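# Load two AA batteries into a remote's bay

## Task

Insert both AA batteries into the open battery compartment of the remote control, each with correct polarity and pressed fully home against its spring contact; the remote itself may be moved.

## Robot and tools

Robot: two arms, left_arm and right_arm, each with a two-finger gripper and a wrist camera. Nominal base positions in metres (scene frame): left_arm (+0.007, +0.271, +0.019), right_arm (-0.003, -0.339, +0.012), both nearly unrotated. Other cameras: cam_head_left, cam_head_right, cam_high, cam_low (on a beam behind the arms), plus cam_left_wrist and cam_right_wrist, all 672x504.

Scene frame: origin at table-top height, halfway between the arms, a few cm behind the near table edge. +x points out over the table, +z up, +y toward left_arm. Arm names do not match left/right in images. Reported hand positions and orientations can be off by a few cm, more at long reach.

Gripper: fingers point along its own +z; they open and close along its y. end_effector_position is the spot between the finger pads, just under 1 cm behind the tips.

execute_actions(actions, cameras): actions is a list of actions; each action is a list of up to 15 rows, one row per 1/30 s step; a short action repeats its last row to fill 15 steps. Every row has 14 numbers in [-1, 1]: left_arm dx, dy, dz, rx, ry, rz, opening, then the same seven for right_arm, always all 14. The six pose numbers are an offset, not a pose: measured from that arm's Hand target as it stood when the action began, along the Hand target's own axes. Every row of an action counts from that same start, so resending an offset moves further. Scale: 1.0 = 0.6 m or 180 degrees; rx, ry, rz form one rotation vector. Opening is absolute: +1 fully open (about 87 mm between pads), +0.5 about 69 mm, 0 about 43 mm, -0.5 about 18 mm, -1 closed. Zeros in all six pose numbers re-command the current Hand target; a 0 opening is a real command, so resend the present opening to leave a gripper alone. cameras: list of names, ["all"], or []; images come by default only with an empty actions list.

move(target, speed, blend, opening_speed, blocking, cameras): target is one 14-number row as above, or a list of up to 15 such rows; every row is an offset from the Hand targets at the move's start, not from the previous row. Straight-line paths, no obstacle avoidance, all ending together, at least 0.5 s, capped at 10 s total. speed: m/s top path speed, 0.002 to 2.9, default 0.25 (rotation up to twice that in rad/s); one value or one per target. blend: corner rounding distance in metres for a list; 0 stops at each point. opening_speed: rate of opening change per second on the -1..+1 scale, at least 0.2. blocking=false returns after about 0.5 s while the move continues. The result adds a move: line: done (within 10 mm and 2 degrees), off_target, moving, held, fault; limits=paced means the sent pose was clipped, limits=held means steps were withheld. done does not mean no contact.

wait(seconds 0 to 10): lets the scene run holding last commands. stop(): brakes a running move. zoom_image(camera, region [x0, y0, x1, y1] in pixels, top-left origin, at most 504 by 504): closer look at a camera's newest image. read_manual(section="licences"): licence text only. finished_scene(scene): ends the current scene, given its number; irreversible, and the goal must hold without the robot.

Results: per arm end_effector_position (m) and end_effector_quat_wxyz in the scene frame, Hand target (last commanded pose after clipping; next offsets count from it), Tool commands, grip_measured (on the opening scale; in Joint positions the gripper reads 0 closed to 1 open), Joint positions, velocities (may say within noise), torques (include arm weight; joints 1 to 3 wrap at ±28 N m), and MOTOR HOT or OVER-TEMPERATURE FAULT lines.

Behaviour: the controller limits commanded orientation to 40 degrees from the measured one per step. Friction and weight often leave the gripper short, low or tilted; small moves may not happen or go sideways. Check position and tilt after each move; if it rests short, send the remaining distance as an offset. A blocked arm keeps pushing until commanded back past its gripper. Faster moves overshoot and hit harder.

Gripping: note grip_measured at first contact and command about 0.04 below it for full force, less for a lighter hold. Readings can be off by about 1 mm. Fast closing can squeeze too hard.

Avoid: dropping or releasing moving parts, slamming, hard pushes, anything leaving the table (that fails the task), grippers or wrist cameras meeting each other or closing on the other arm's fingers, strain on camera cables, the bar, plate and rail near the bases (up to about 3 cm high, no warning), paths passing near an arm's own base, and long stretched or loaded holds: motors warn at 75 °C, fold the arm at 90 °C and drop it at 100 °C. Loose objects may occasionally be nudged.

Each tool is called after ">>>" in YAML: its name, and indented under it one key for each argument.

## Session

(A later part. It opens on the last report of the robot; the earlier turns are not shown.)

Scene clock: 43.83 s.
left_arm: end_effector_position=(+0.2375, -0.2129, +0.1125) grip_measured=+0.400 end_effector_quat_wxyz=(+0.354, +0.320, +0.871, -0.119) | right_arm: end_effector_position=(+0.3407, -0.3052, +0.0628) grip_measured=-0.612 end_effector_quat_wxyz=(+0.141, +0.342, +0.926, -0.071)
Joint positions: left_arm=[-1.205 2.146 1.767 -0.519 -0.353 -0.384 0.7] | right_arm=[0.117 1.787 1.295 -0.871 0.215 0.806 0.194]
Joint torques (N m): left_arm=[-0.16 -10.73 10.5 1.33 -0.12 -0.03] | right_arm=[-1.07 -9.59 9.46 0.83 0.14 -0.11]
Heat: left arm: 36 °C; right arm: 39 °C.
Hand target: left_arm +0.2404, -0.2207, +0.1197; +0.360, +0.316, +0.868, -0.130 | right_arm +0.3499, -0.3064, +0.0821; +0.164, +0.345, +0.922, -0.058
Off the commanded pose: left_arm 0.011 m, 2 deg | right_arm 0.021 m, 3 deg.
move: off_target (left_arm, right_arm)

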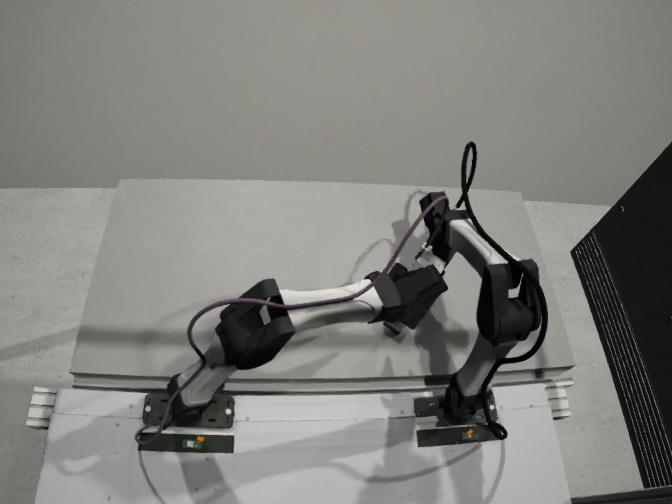

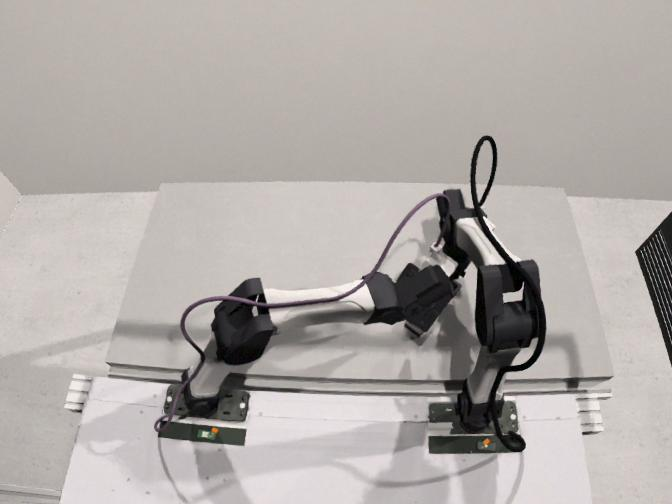

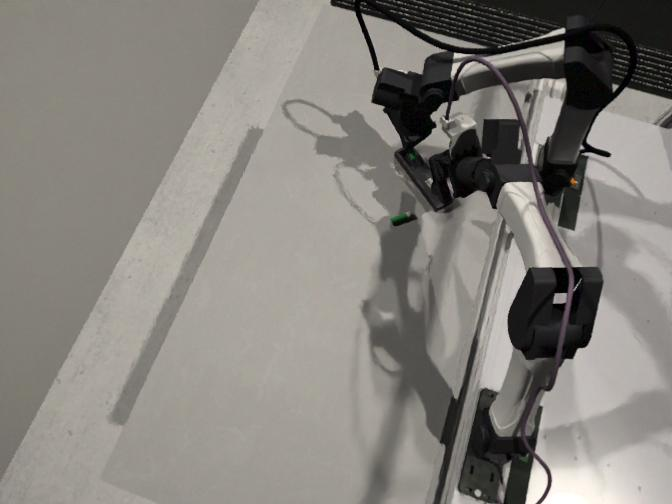

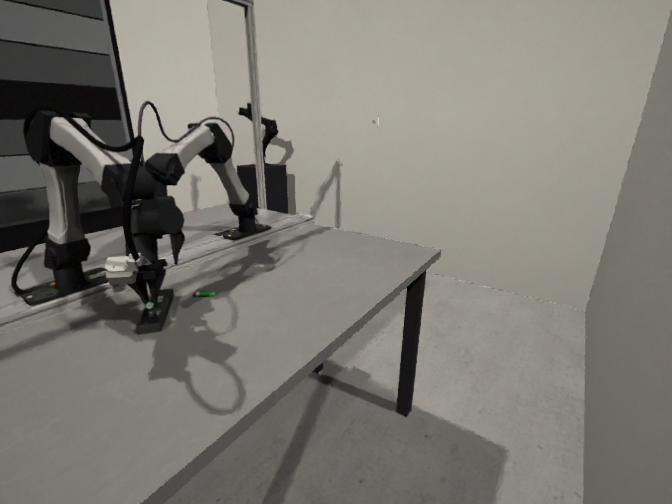

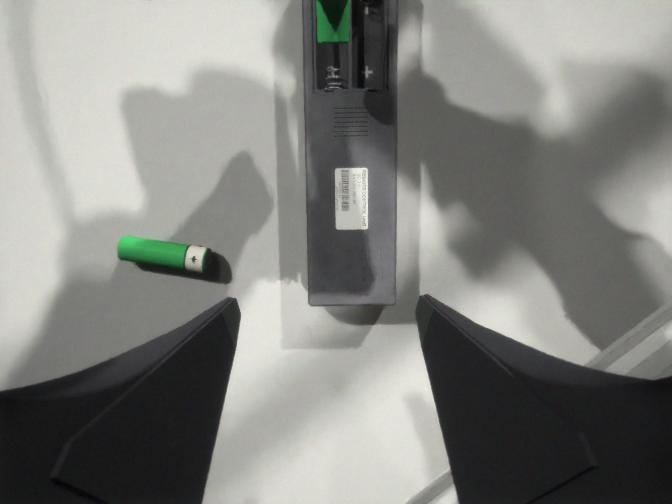

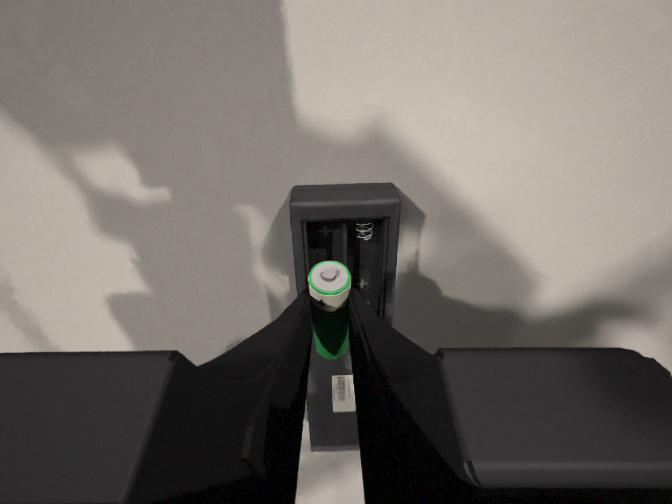

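>>> move:
  target: [0.0832,-0.018,0.0748,0,-0.0556,0,0.4,-0.069,0,-0.045,0,0,0,-0.68]
  speed: 0.15
  cameras: ["cam_left_wrist","cam_high","cam_low"]

Scene clock: 47.93 s.
left_arm: end_effector_position=(+0.2266, -0.2247, +0.0527) grip_measured=+0.400 end_effector_quat_wxyz=(+0.422, +0.304, +0.839, -0.160) | right_arm: end_effector_position=(+0.3669, -0.3248, +0.1152) grip_measured=-0.612 end_effector_quat_wxyz=(+0.159, +0.344, +0.923, -0.064)
Joint positions: left_arm=[-1.257 2.151 1.417 0.001 -0.428 -0.376 0.7] | right_arm=[0.05 1.807 1.522 -1.025 0.202 0.742 0.194]
Joint torques (N m): left_arm=[-0.35 -10.22 6.9 1.76 -0.37 0.18] | right_arm=[-0.7 -6.91 9.4 0.9 0.02 -0.09]
Heat: left arm: 36 °C; right arm: 40 °C.
Hand target: left_arm +0.2307, -0.2266, +0.0525; +0.434, +0.303, +0.834, -0.157 | right_arm +0.3721, -0.3259, +0.1217; +0.164, +0.345, +0.922, -0.058
Off the commanded pose: left_arm 0.005 m, 2 deg | right_arm 0.008 m, 1 deg.
move: done
Images, in order (width x height): cam_high 672x504, cam_low 672x504, cam_left_wrist 672x504.

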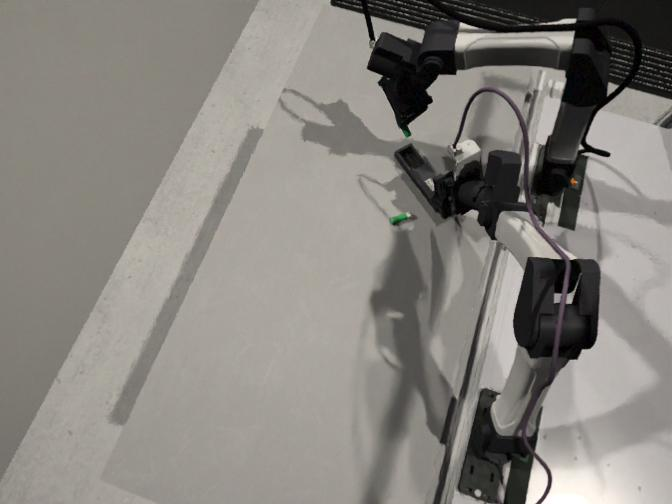

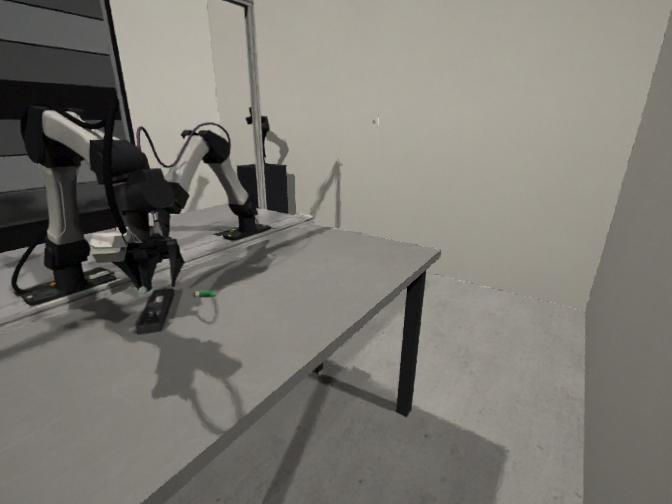

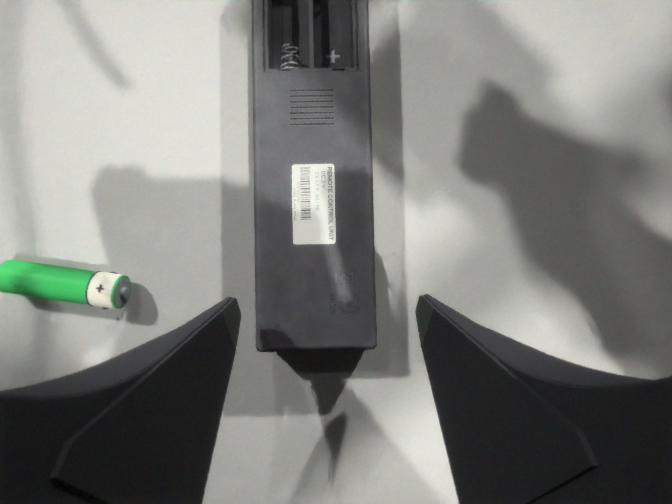

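>>> move:
  target:
    - [0.0518,0.0083,0.0363,0,0,0,0.4,0,0,0,0,0,0,-0.68]
    - [0.0518,0.0083,0.0363,0,0,0,-0.06,0,0,0,0,0,0,-0.68]
  speed: 0.08
  opening_speed: 0.4
  cameras: ["cam_left_wrist","cam_right_wrist"]

Scene clock: 51.07 s.
left_arm: end_effector_position=(+0.2306, -0.2258, +0.0230) grip_measured=+0.074 end_effector_quat_wxyz=(+0.434, +0.301, +0.833, -0.164) | right_arm: end_effector_position=(+0.3669, -0.3248, +0.1152) grip_measured=-0.612 end_effector_quat_wxyz=(+0.159, +0.344, +0.923, -0.064)
Joint positions: left_arm=[-1.255 2.211 1.358 0.15 -0.438 -0.363 0.537] | right_arm=[0.05 1.807 1.522 -1.025 0.202 0.742 0.194]
Joint torques (N m): left_arm=[0.13 -9.58 6.26 1.58 -0.19 0.05] | right_arm=[-0.99 -6.71 9.31 0.95 0.11 -0.09]
Heat: left arm: 36 °C; right arm: 40 °C.
Hand target: left_arm +0.2340, -0.2229, +0.0147; +0.434, +0.303, +0.834, -0.157 | right_arm +0.3721, -0.3259, +0.1217; +0.164, +0.345, +0.922, -0.058
Off the commanded pose: left_arm 0.010 m, 1 deg | right_arm 0.008 m, 1 deg.
move: done
Images, in order (width x height): cam_left_wrist 672x504, cam_right_wrist 672x504.

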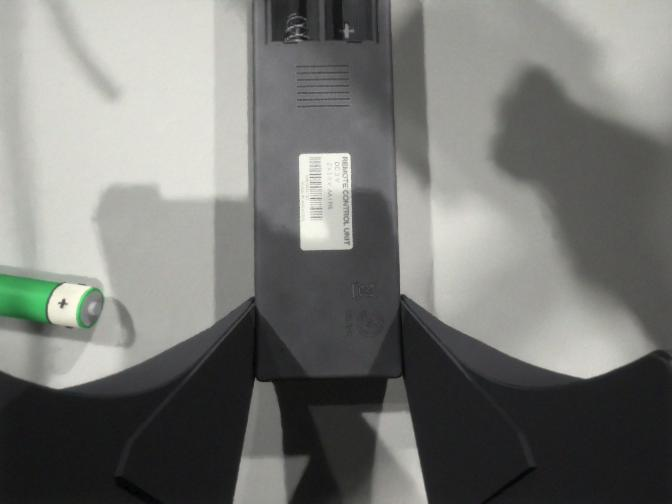

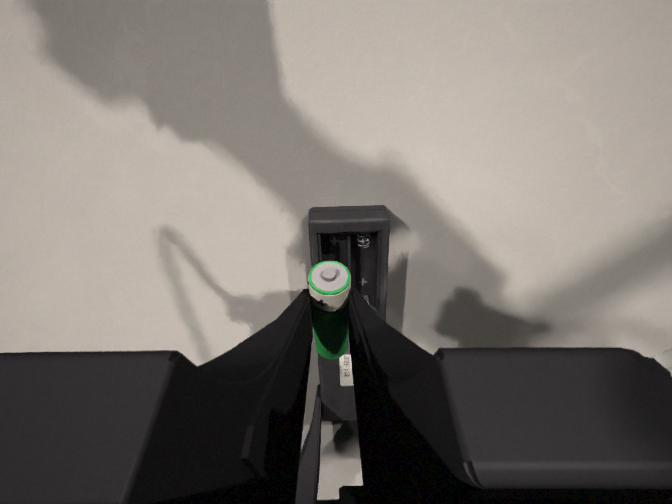

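>>> zoom_image:
  camera: "cam_right_wrist"
  region: [270, 190, 430, 370]

Scaled by 2.800.

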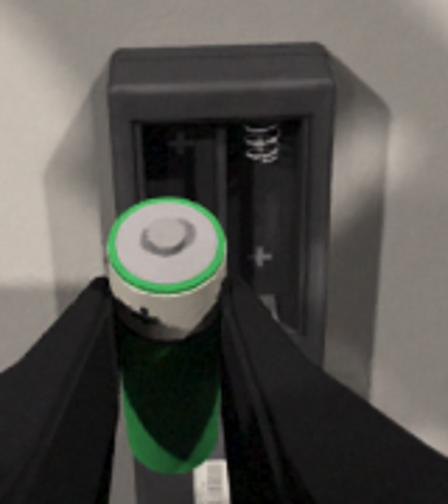

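>>> move:
  target: [0,0,0,0,0,0,-0.06,0.0837,-0.0033,0.1237,0,0,0,-0.68]
  speed: 0.08
  cameras: ["cam_right_wrist","cam_left_wrist","cam_high"]

>>> zoom_image:
  camera: "cam_right_wrist"
  region: [240, 150, 440, 420]

Scene clock: 55.03 s.
left_arm: end_effector_position=(+0.2306, -0.2258, +0.0230) grip_measured=+0.074 end_effector_quat_wxyz=(+0.434, +0.301, +0.833, -0.164) | right_arm: end_effector_position=(+0.3487, -0.3132, +0.0360) grip_measured=-0.612 end_effector_quat_wxyz=(+0.153, +0.339, +0.926, -0.062)
Joint positions: left_arm=[-1.255 2.211 1.358 0.15 -0.438 -0.363 0.537] | right_arm=[0.092 1.818 1.218 -0.728 0.202 0.773 0.194]
Joint torques (N m): left_arm=[0.32 -9.66 6.01 1.64 -0.22 0.1] | right_arm=[-0.09 -6.65 5.59 1.4 0.21 0.05]
Heat: left arm: 36 °C; right arm: 40 °C.
Hand target: left_arm +0.2340, -0.2229, +0.0147; +0.434, +0.303, +0.834, -0.157 | right_arm +0.3548, -0.3129, +0.0347; +0.164, +0.345, +0.922, -0.058
Off the commanded pose: left_arm 0.009 m, 1 deg | right_arm 0.006 m, 2 deg.
move: done
Images, in order (width x height): cam_high 672x504, cam_left_wrist 672x504, cam_right_wrist 672x504.

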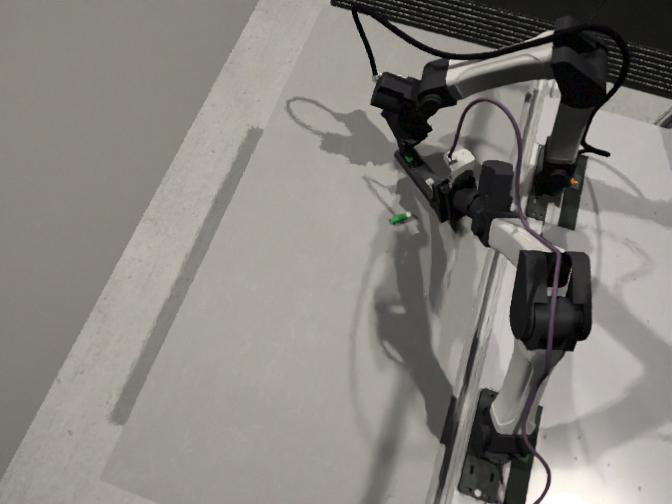

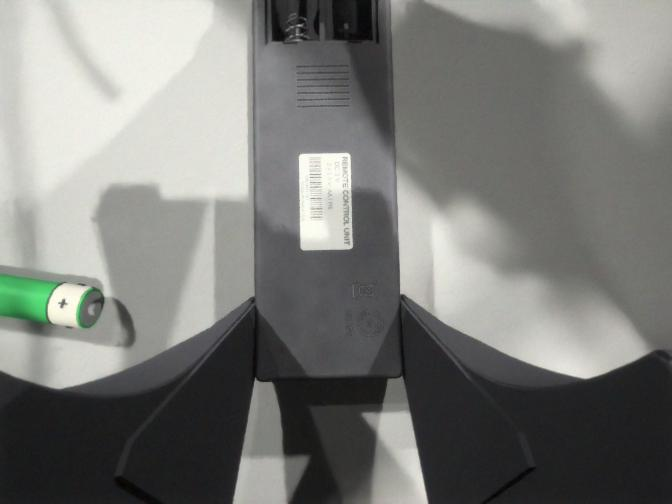

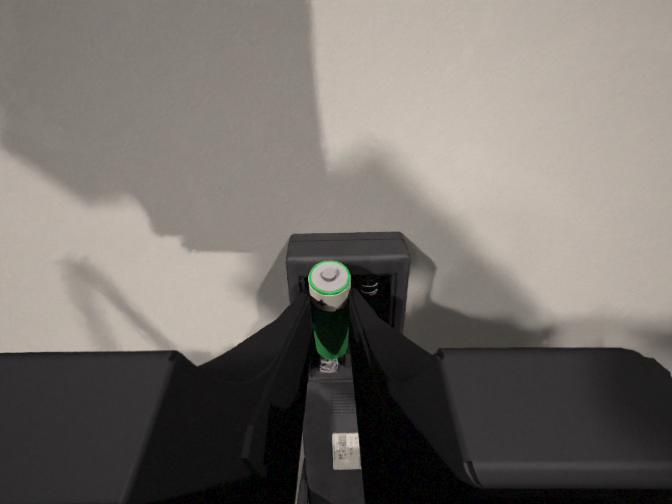

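Scaled by 1.867.

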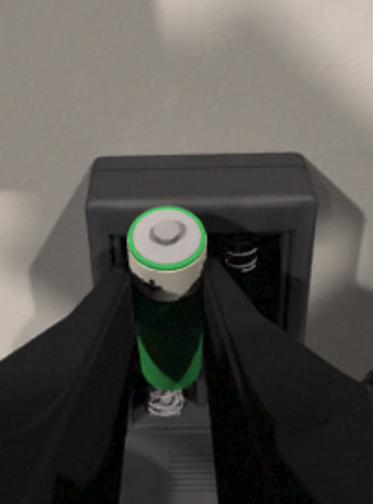

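>>> move:
  target:
    - [0,0,0,0,0,0,-0.06,0.0029,0.0033,0.0078,0,0,0,-0.68]
    - [0,0,0,0,0,0,-0.06,0.0186,0.0033,0.0021,0,0,0,-0.68]
  speed: 0.05
  cameras: ["cam_right_wrist","cam_left_wrist"]

>>> zoom_image:
  camera: "cam_right_wrist"
  region: [240, 150, 440, 420]

Scene clock: 57.03 s.
left_arm: end_effector_position=(+0.2306, -0.2258, +0.0230) grip_measured=+0.074 end_effector_quat_wxyz=(+0.434, +0.301, +0.833, -0.164) | right_arm: end_effector_position=(+0.3496, -0.3081, +0.0310) grip_measured=-0.612 end_effector_quat_wxyz=(+0.159, +0.339, +0.925, -0.063)
Joint positions: left_arm=[-1.255 2.211 1.358 0.15 -0.438 -0.363 0.537] | right_arm=[0.111 1.822 1.201 -0.7 0.215 0.791 0.194]
Joint torques (N m): left_arm=[0.24 -9.83 6.13 1.64 -0.23 0.11] | right_arm=[0.42 -7.72 4.37 1.23 0.17 0.13]
Heat: left arm: 36 °C; right arm: 40 °C.
Hand target: left_arm +0.2339, -0.2229, +0.0147; +0.434, +0.303, +0.834, -0.157 | right_arm +0.3485, -0.3048, +0.0297; +0.164, +0.345, +0.922, -0.058
Off the commanded pose: left_arm 0.009 m, 1 deg | right_arm 0.004 m, 1 deg.
move: done
Images, in order (width x height): cam_left_wrist 672x504, cam_right_wrist 672x504.

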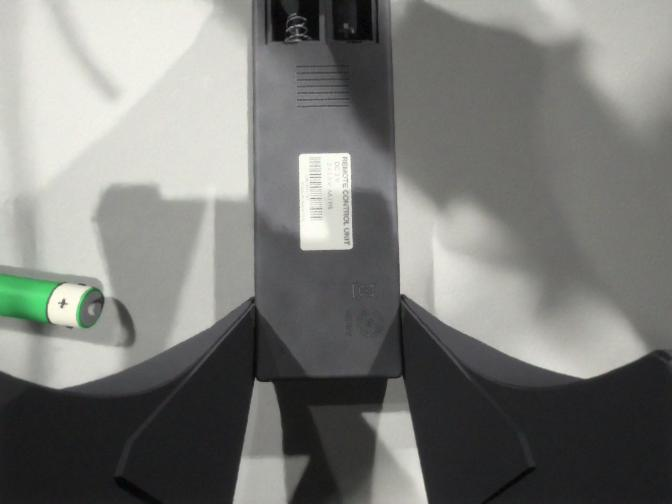

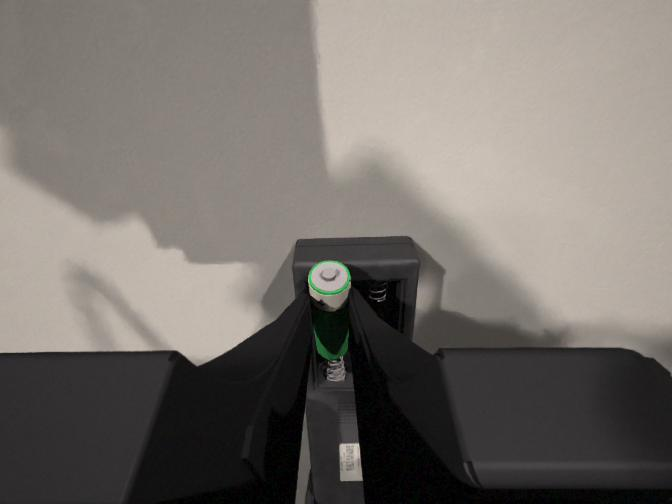

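Scaled by 1.867.

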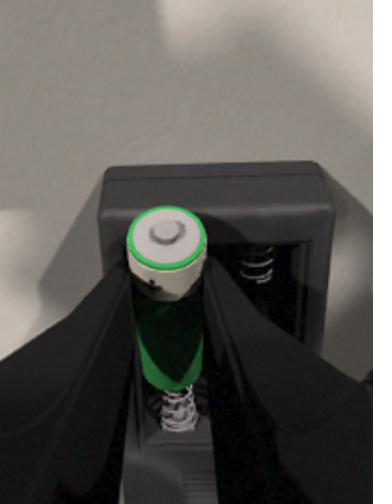

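>>> move:
  target: [0,0,0,0,0,0,-0.06,0.0204,-0.001,-0.0074,0,0,0,-0.68]
  speed: 0.05
  cameras: ["cam_right_wrist","cam_left_wrist"]

>>> zoom_image:
  camera: "cam_right_wrist"
  region: [240, 150, 440, 420]

Scene clock: 58.97 s.
left_arm: end_effector_position=(+0.2307, -0.2258, +0.0230) grip_measured=+0.074 end_effector_quat_wxyz=(+0.434, +0.301, +0.833, -0.164) | right_arm: end_effector_position=(+0.3443, -0.3037, +0.0310) grip_measured=-0.612 end_effector_quat_wxyz=(+0.170, +0.342, +0.922, -0.068)
Joint positions: left_arm=[-1.255 2.211 1.358 0.15 -0.438 -0.363 0.537] | right_arm=[0.136 1.794 1.163 -0.681 0.24 0.82 0.194]
Joint torques (N m): left_arm=[0.05 -9.89 6.12 1.63 -0.17 0.04] | right_arm=[0.87 -8.02 4.27 1.05 -0.03 0.05]
Heat: left arm: 36 °C; right arm: 40 °C.
Hand target: left_arm +0.2340, -0.2229, +0.0147; +0.434, +0.303, +0.834, -0.157 | right_arm +0.3383, -0.2966, +0.0297; +0.164, +0.345, +0.922, -0.058
Off the commanded pose: left_arm 0.009 m, 1 deg | right_arm 0.009 m, 1 deg.
move: done
Images, in order (width x height): cam_left_wrist 672x504, cam_right_wrist 672x504.

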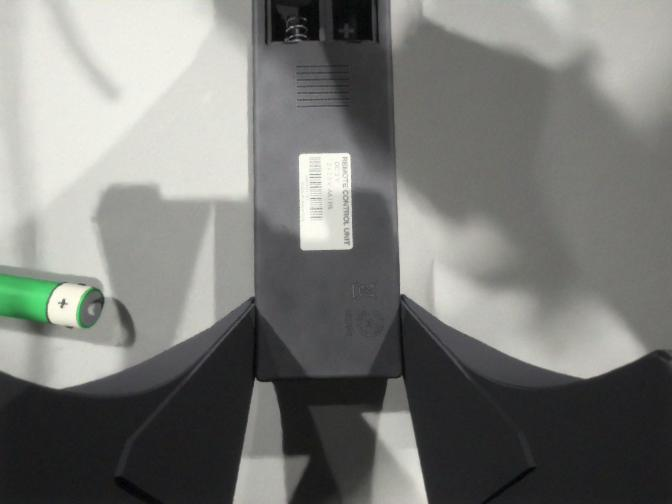

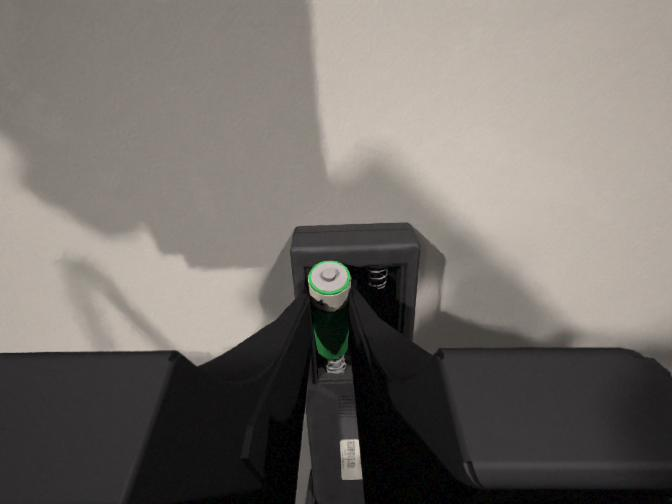

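Scaled by 1.867.

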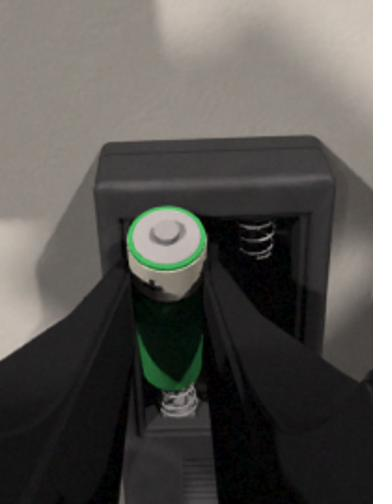

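>>> move:
  target: [0,0,0,0,0,0,-0.06,0.0126,0,-0.0046,0,0,0,-0.72]
  speed: 0.05
  cameras: ["cam_right_wrist"]

>>> zoom_image:
  camera: "cam_right_wrist"
  region: [240, 150, 440, 420]

Scene clock: 60.90 s.
left_arm: end_effector_position=(+0.2307, -0.2257, +0.0230) grip_measured=+0.074 end_effector_quat_wxyz=(+0.434, +0.301, +0.833, -0.163) | right_arm: end_effector_position=(+0.3397, -0.3000, +0.0310) grip_measured=-0.612 end_effector_quat_wxyz=(+0.173, +0.343, +0.921, -0.070)
Joint positions: left_arm=[-1.255 2.211 1.358 0.15 -0.439 -0.363 0.537] | right_arm=[0.153 1.777 1.142 -0.677 0.251 0.838 0.194]
Joint torques (N m): left_arm=[0.23 -9.61 6.02 1.64 -0.23 0.08] | right_arm=[0.96 -7.87 4.21 0.95 -0.01 0.12]
Heat: left arm: 36 °C; right arm: 40 °C.
Hand target: left_arm +0.2340, -0.2229, +0.0147; +0.434, +0.303, +0.834, -0.157 | right_arm +0.3322, -0.2914, +0.0296; +0.164, +0.345, +0.922, -0.058
Off the commanded pose: left_arm 0.009 m, 1 deg | right_arm 0.012 m, 2 deg.
move: off_target (right_arm)
Images, in order (width x height): cam_right_wrist 672x504.

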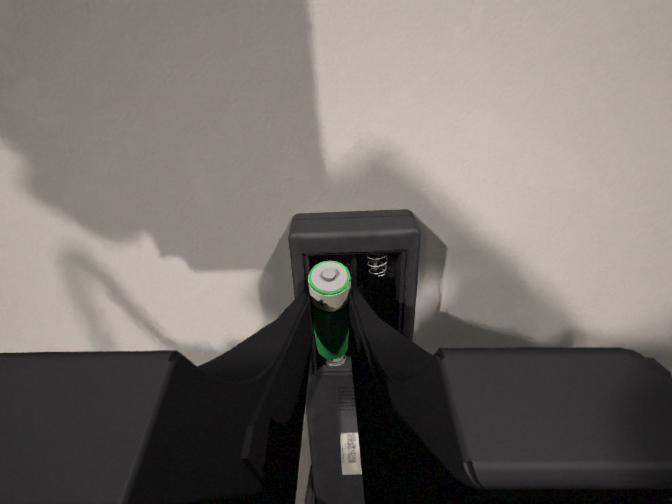

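Scaled by 1.867.

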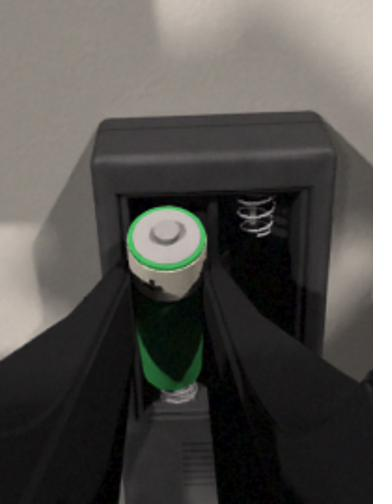

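>>> move:
  target: [0,0,0,0,0,0,-0.06,0.002,0,0.0065,0,0.0333,0,-0.72]
  speed: 0.05
  cameras: ["cam_right_wrist"]

>>> zoom_image:
  camera: "cam_right_wrist"
  region: [240, 150, 440, 420]

Scene clock: 63.30 s.
left_arm: end_effector_position=(+0.2308, -0.2257, +0.0231) grip_measured=+0.074 end_effector_quat_wxyz=(+0.434, +0.301, +0.833, -0.163) | right_arm: end_effector_position=(+0.3391, -0.3001, +0.0299) grip_measured=-0.612 end_effector_quat_wxyz=(+0.145, +0.351, +0.923, -0.054)
Joint positions: left_arm=[-1.255 2.211 1.358 0.15 -0.44 -0.363 0.537] | right_arm=[0.122 1.804 1.178 -0.718 0.191 0.831 0.194]
Joint torques (N m): left_arm=[0.13 -9.77 5.98 1.67 -0.14 0.1] | right_arm=[-0.32 -5.24 7.53 0.6 -0.41 -0.04]
Heat: left arm: 36 °C; right arm: 40 °C.
Hand target: left_arm +0.2340, -0.2229, +0.0147; +0.434, +0.303, +0.834, -0.157 | right_arm +0.3324, -0.2915, +0.0256; +0.116, +0.347, +0.930, -0.040
Off the commanded pose: left_arm 0.009 m, 1 deg | right_arm 0.012 m, 4 deg.
move: off_target (right_arm)
Images, in order (width x height): cam_right_wrist 672x504.

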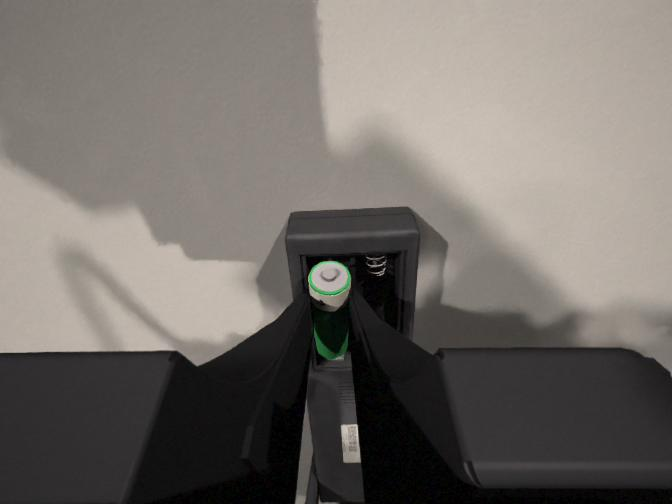

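Scaled by 1.867.

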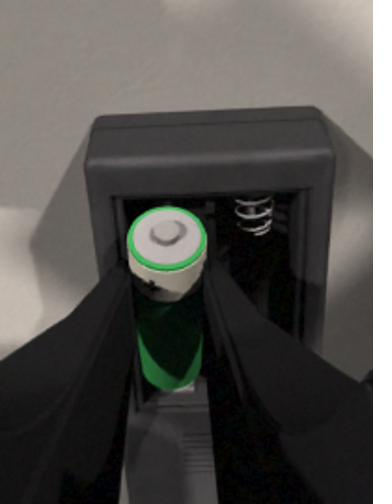

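>>> move:
  target: [0,0,0,0,0,0,-0.06,0.001,0,0.0055,0,0.035,0,-0.72]
  speed: 0.05
  cameras: ["cam_right_wrist","cam_low"]

>>> zoom_image:
  camera: "cam_right_wrist"
  region: [240, 150, 440, 420]

>>> zoom_image:
  camera: "cam_low"
  region: [110, 260, 190, 340]

Scene clock: 65.33 s.
left_arm: end_effector_position=(+0.2308, -0.2257, +0.0231) grip_measured=+0.074 end_effector_quat_wxyz=(+0.434, +0.301, +0.833, -0.163) | right_arm: end_effector_position=(+0.3396, -0.3007, +0.0293) grip_measured=-0.612 end_effector_quat_wxyz=(+0.096, +0.352, +0.930, -0.035)
Joint positions: left_arm=[-1.255 2.211 1.358 0.15 -0.44 -0.363 0.537] | right_arm=[0.078 1.869 1.264 -0.806 0.104 0.796 0.194]
Joint torques (N m): left_arm=[0.17 -9.89 6.16 1.65 -0.18 0.1] | right_arm=[-0.01 -5.16 6.6 0.57 -0.42 -0.12]
Heat: left arm: 36 °C; right arm: 40 °C.
Hand target: left_arm +0.2340, -0.2229, +0.0147; +0.434, +0.303, +0.834, -0.157 | right_arm +0.3325, -0.2916, +0.0222; +0.065, +0.349, +0.935, -0.021
Off the commanded pose: left_arm 0.009 m, 1 deg | right_arm 0.013 m, 4 deg.
move: off_target (right_arm)
Images, in order (width x height): cam_low 672x504, cam_right_wrist 672x504.

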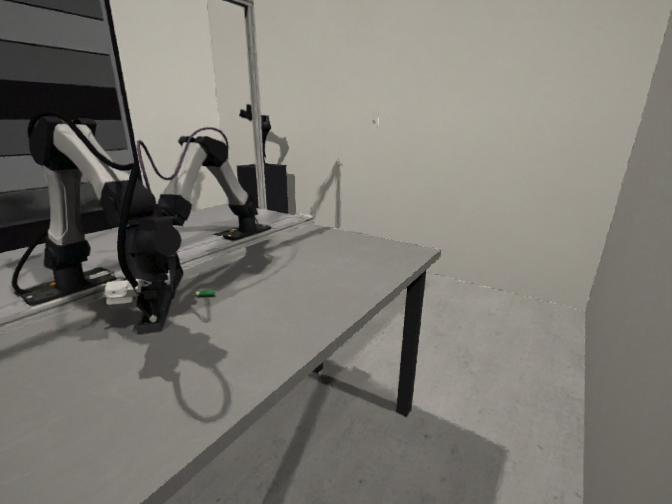

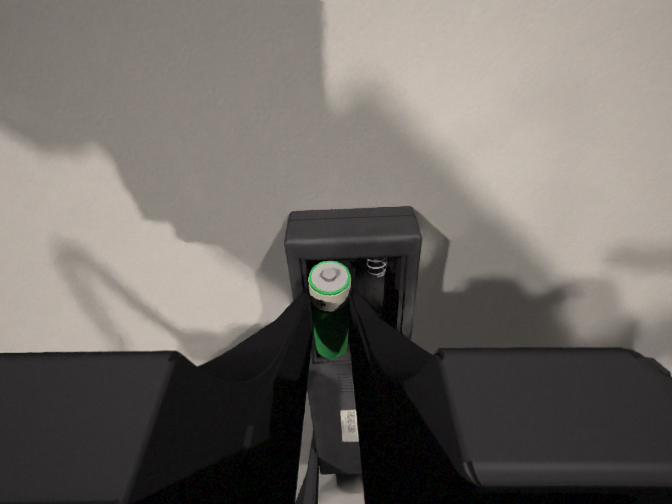

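Scaled by 1.867.

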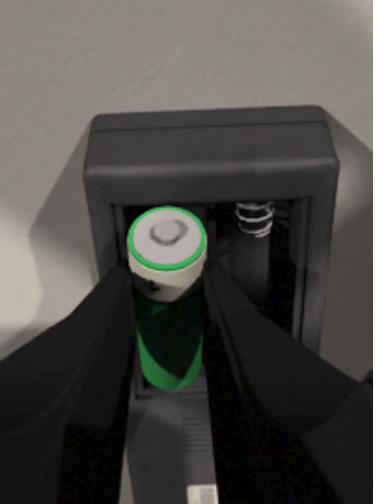

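Scaled by 6.300.

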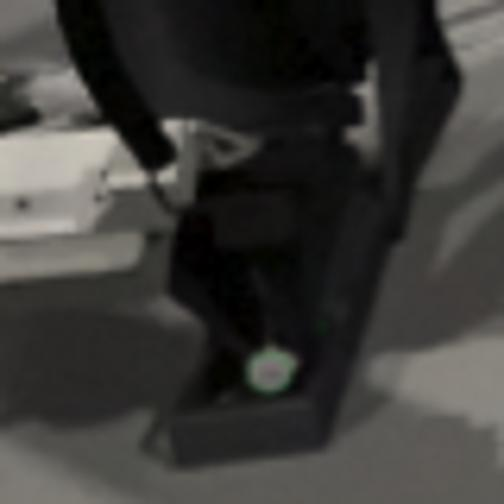

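>>> move:
  target:
    - [0,0,0,0,0,0,-0.06,-0.016,-0.0045,-0.008,0,0,0,-0.7]
    - [0,0,0,0,0,0,-0.06,-0.016,-0.0045,-0.008,0,0,0,-0.5]
  speed: 0.05
  opening_speed: 0.3
  cameras: ["cam_right_wrist"]

>>> zoom_image:
  camera: "cam_right_wrist"
  region: [240, 150, 440, 420]

Scene clock: 69.10 s.
left_arm: end_effector_position=(+0.2308, -0.2257, +0.0231) grip_measured=+0.074 end_effector_quat_wxyz=(+0.434, +0.301, +0.833, -0.163) | right_arm: end_effector_position=(+0.3386, -0.3029, +0.0296) grip_measured=-0.500 end_effector_quat_wxyz=(+0.079, +0.351, +0.933, -0.028)
Joint positions: left_arm=[-1.255 2.211 1.358 0.15 -0.44 -0.363 0.537] | right_arm=[0.058 1.887 1.288 -0.835 0.074 0.774 0.25]
Joint torques (N m): left_arm=[-0.03 -9.95 6.06 1.69 -0.22 0.05] | right_arm=[-0.39 -6.23 7.82 0.56 -0.14 -0.08]
Heat: left arm: 36 °C; right arm: 40 °C.
Hand target: left_arm +0.2340, -0.2229, +0.0147; +0.434, +0.303, +0.834, -0.157 | right_arm +0.3374, -0.2995, +0.0283; +0.065, +0.349, +0.935, -0.021
Off the commanded pose: left_arm 0.009 m, 1 deg | right_arm 0.004 m, 2 deg.
move: done
Images, in order (width x height): cam_right_wrist 672x504.

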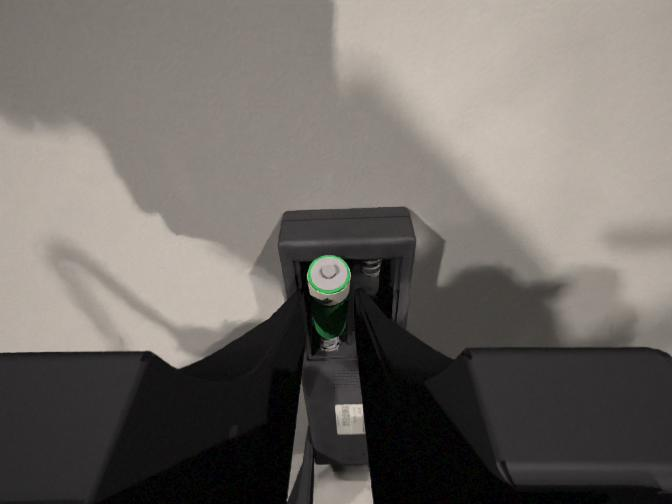

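Scaled by 1.867.

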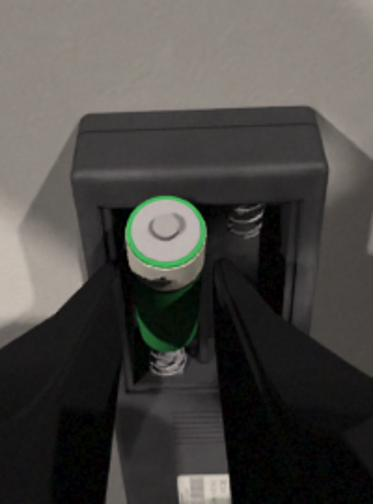

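>>> move:
  target: [0,0,0,0,0,0,-0.06,-0.028,0.0005,-0.0033,0,-0.044,0,-0.4]
  speed: 0.05
  cameras: ["cam_right_wrist"]

>>> zoom_image:
  camera: "cam_right_wrist"
  region: [240, 150, 440, 420]

Scene clock: 74.03 s.
left_arm: end_effector_position=(+0.2311, -0.2254, +0.0231) grip_measured=+0.074 end_effector_quat_wxyz=(+0.435, +0.300, +0.833, -0.162) | right_arm: end_effector_position=(+0.3384, -0.3065, +0.0300) grip_measured=-0.400 end_effector_quat_wxyz=(+0.095, +0.345, +0.933, -0.045)
Joint positions: left_arm=[-1.255 2.211 1.358 0.149 -0.442 -0.363 0.537] | right_arm=[0.071 1.871 1.269 -0.817 0.119 0.772 0.3]
Joint torques (N m): left_arm=[0.01 -9.74 6.08 1.69 -0.22 0.06] | right_arm=[-0.09 -8.72 4.6 1.49 0.38 -0.06]
Heat: left arm: 36 °C; right arm: 40 °C.
Hand target: left_arm +0.2339, -0.2229, +0.0147; +0.434, +0.303, +0.834, -0.157 | right_arm +0.3499, -0.3101, +0.0325; +0.129, +0.347, +0.928, -0.045
Off the commanded pose: left_arm 0.009 m, 1 deg | right_arm 0.012 m, 4 deg.
move: off_target (right_arm)
Images, in order (width x height): cam_right_wrist 672x504.

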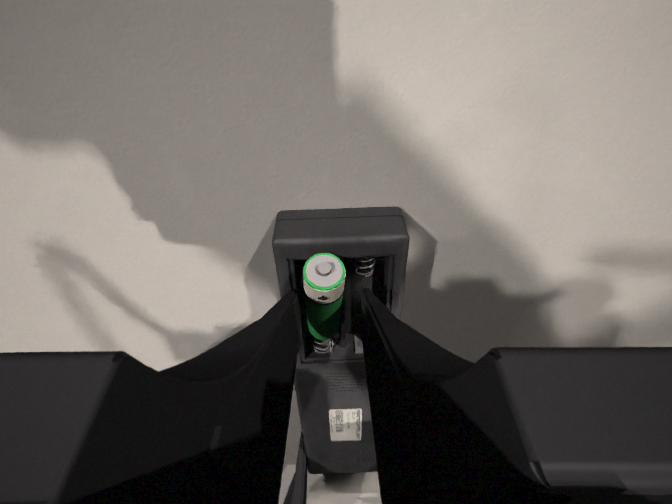

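Scaled by 1.867.

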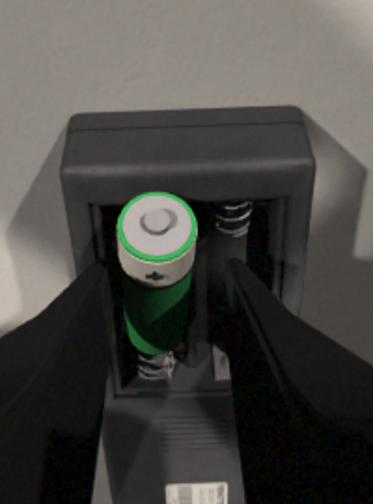

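>>> move:
  target: [0,0,0,0,0,0,-0.06,-0.0068,0.006,-0.024,0,-0.01,0,-0.4]
  speed: 0.05
  cameras: ["cam_right_wrist"]

>>> zoom_image:
  camera: "cam_right_wrist"
  region: [240, 150, 440, 420]

Scene clock: 75.60 s.
left_arm: end_effector_position=(+0.2311, -0.2254, +0.0231) grip_measured=+0.074 end_effector_quat_wxyz=(+0.435, +0.300, +0.833, -0.162) | right_arm: end_effector_position=(+0.3398, -0.3051, +0.0346) grip_measured=-0.400 end_effector_quat_wxyz=(+0.108, +0.339, +0.933, -0.054)
Joint positions: left_arm=[-1.255 2.211 1.358 0.149 -0.442 -0.363 0.537] | right_arm=[0.09 1.856 1.269 -0.816 0.149 0.777 0.3]
Joint torques (N m): left_arm=[0.09 -9.69 5.89 1.67 -0.17 0.04] | right_arm=[-0.03 -9.91 6.82 1.21 0.41 0.1]
Heat: left arm: 36 °C; right arm: 41 °C.
Hand target: left_arm +0.2339, -0.2229, +0.0147; +0.434, +0.303, +0.834, -0.157 | right_arm +0.3523, -0.3074, +0.0475; +0.144, +0.346, +0.926, -0.051
Off the commanded pose: left_arm 0.009 m, 1 deg | right_arm 0.018 m, 4 deg.
move: off_target (right_arm)
Images, in order (width x height): cam_right_wrist 672x504.

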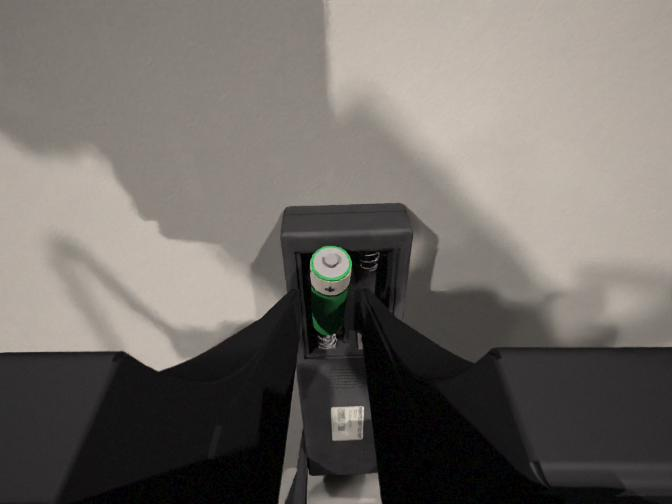

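Scaled by 1.867.

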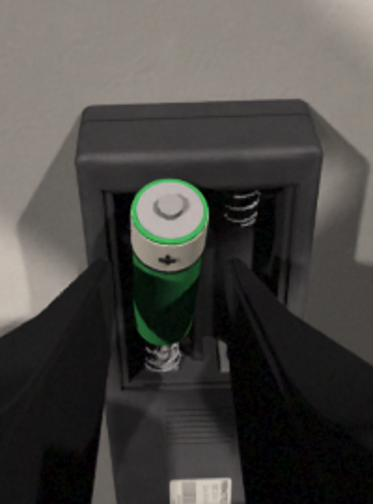

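>>> move:
  target: [0,0,0,0,0,0,-0.06,-0.0107,-0.0057,0.0167,0,0,0,-0.4]
  speed: 0.05
  cameras: ["cam_right_wrist"]

>>> zoom_image:
  camera: "cam_right_wrist"
  region: [240, 150, 440, 420]

Scene clock: 78.03 s.
left_arm: end_effector_position=(+0.2311, -0.2254, +0.0231) grip_measured=+0.074 end_effector_quat_wxyz=(+0.435, +0.300, +0.833, -0.162) | right_arm: end_effector_position=(+0.3472, -0.3100, +0.0351) grip_measured=-0.400 end_effector_quat_wxyz=(+0.121, +0.345, +0.930, -0.049)
Joint positions: left_arm=[-1.255 2.211 1.358 0.149 -0.442 -0.363 0.537] | right_arm=[0.075 1.856 1.269 -0.788 0.15 0.773 0.3]
Joint torques (N m): left_arm=[0.25 -9.77 6.08 1.7 -0.15 0.07] | right_arm=[-0.66 -8.12 6.65 1.23 0.38 -0.13]
Heat: left arm: 36 °C; right arm: 41 °C.
Hand target: left_arm +0.2339, -0.2229, +0.0147; +0.434, +0.303, +0.834, -0.157 | right_arm +0.3570, -0.3160, +0.0399; +0.144, +0.346, +0.926, -0.050
Off the commanded pose: left_arm 0.009 m, 1 deg | right_arm 0.012 m, 3 deg.
move: off_target (right_arm)
Images, in order (width x height): cam_right_wrist 672x504.

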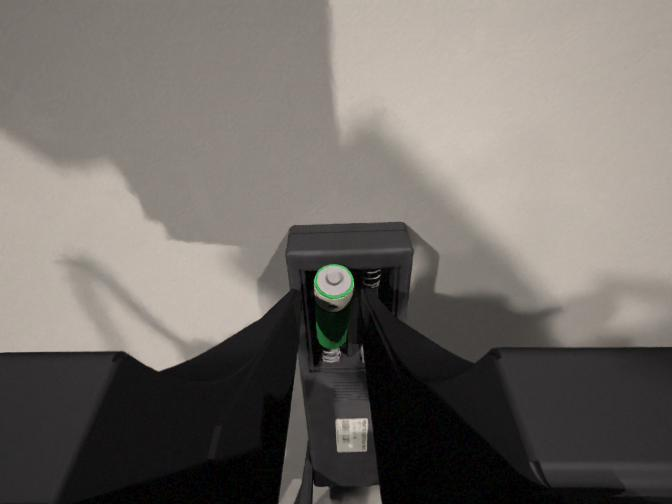

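Scaled by 1.867.

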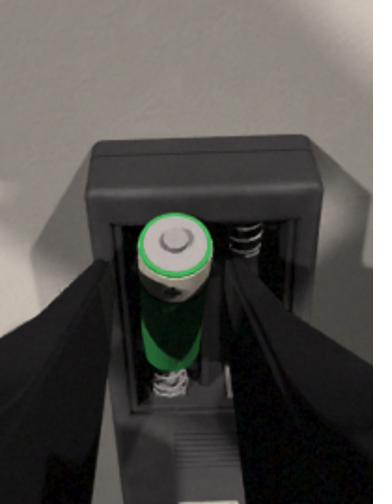

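>>> move:
  target: [0,0,0,0,0,0,-0.06,-0.0135,-0.0017,0.0043,0,0,0,-0.4]
  speed: 0.05
  cameras: ["cam_right_wrist"]

>>> zoom_image:
  camera: "cam_right_wrist"
  region: [240, 150, 440, 420]

Scene clock: 79.63 s.
left_arm: end_effector_position=(+0.2311, -0.2254, +0.0231) grip_measured=+0.074 end_effector_quat_wxyz=(+0.435, +0.300, +0.833, -0.162) | right_arm: end_effector_position=(+0.3472, -0.3170, +0.0354) grip_measured=-0.400 end_effector_quat_wxyz=(+0.120, +0.344, +0.930, -0.051)
Joint positions: left_arm=[-1.255 2.211 1.358 0.149 -0.442 -0.363 0.537] | right_arm=[0.056 1.856 1.269 -0.788 0.15 0.754 0.3]
Joint torques (N m): left_arm=[0.03 -9.7 6.05 1.63 -0.19 0.08] | right_arm=[-0.55 -6.54 8.84 1.19 0.3 -0.16]
Heat: left arm: 36 °C; right arm: 41 °C.
Hand target: left_arm +0.2339, -0.2229, +0.0147; +0.434, +0.303, +0.834, -0.157 | right_arm +0.3628, -0.3223, +0.0399; +0.144, +0.346, +0.926, -0.050
Off the commanded pose: left_arm 0.009 m, 1 deg | right_arm 0.017 m, 3 deg.
move: off_target (right_arm)
Images, in order (width x height): cam_right_wrist 672x504.

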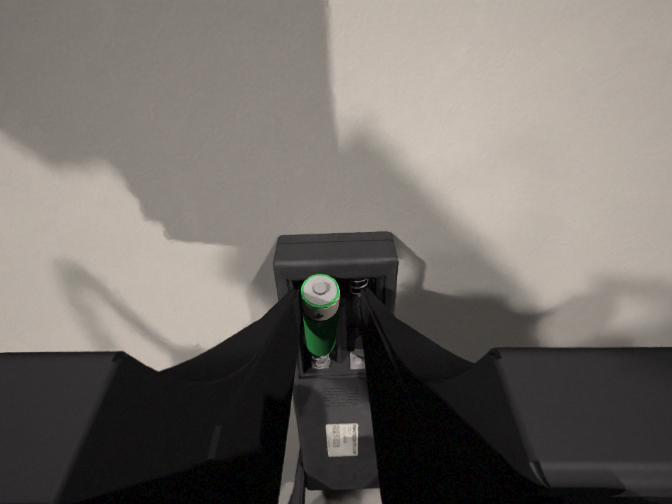

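Scaled by 1.867.

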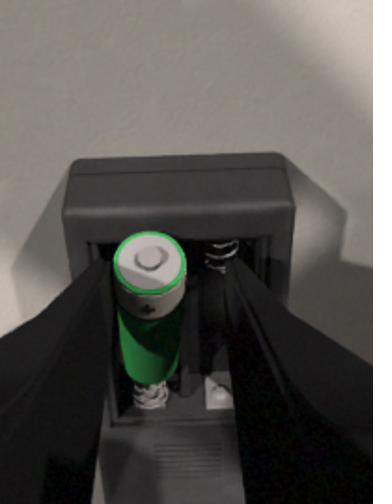

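>>> move:
  target:
    - [0,0,0,0,0,0,-0.06,-0.0078,0.0028,-0.05,0,0,0,-0.4]
    - [0,0,0,0,0,0,-0.06,0.0228,0.0028,0.0058,0,-0.011,0,-0.4]
  speed: 0.07
  cameras: ["cam_right_wrist"]

>>> zoom_image:
  camera: "cam_right_wrist"
  region: [240, 150, 440, 420]

Scene clock: 82.70 s.
left_arm: end_effector_position=(+0.2311, -0.2254, +0.0231) grip_measured=+0.074 end_effector_quat_wxyz=(+0.435, +0.300, +0.833, -0.162) | right_arm: end_effector_position=(+0.3437, -0.3108, +0.0304) grip_measured=-0.400 end_effector_quat_wxyz=(+0.128, +0.337, +0.931, -0.058)
Joint positions: left_arm=[-1.255 2.211 1.358 0.149 -0.442 -0.363 0.537] | right_arm=[0.086 1.845 1.234 -0.757 0.172 0.766 0.3]
Joint torques (N m): left_arm=[0.06 -9.84 6.2 1.68 -0.21 0.1] | right_arm=[0.25 -8.39 4.64 1.54 0.39 0.13]
Heat: left arm: 36 °C; right arm: 41 °C.
Hand target: left_arm +0.2339, -0.2229, +0.0147; +0.434, +0.303, +0.834, -0.157 | right_arm +0.3549, -0.3131, +0.0324; +0.160, +0.345, +0.923, -0.056
Off the commanded pose: left_arm 0.009 m, 1 deg | right_arm 0.012 m, 4 deg.
move: off_target (right_arm)
Images, in order (width x height): cam_right_wrist 672x504.

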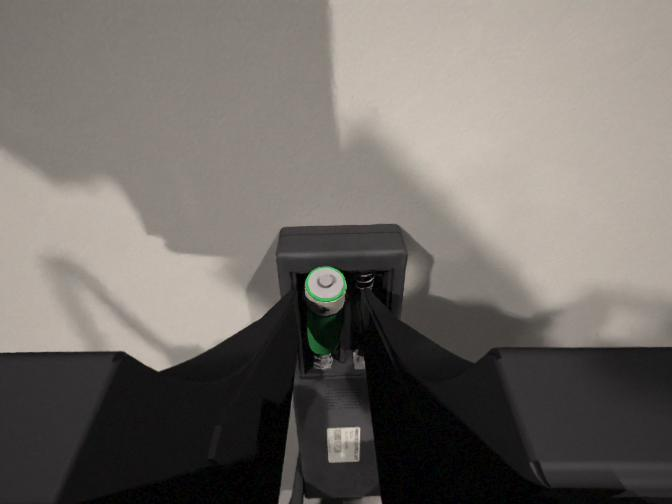

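Scaled by 1.867.

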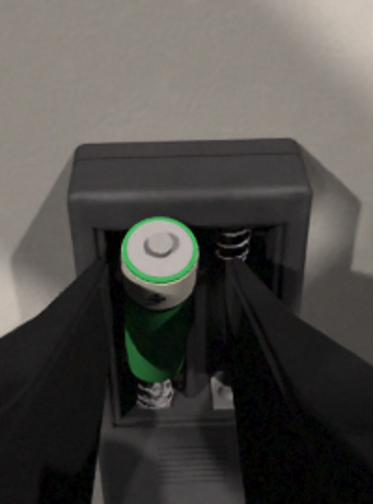

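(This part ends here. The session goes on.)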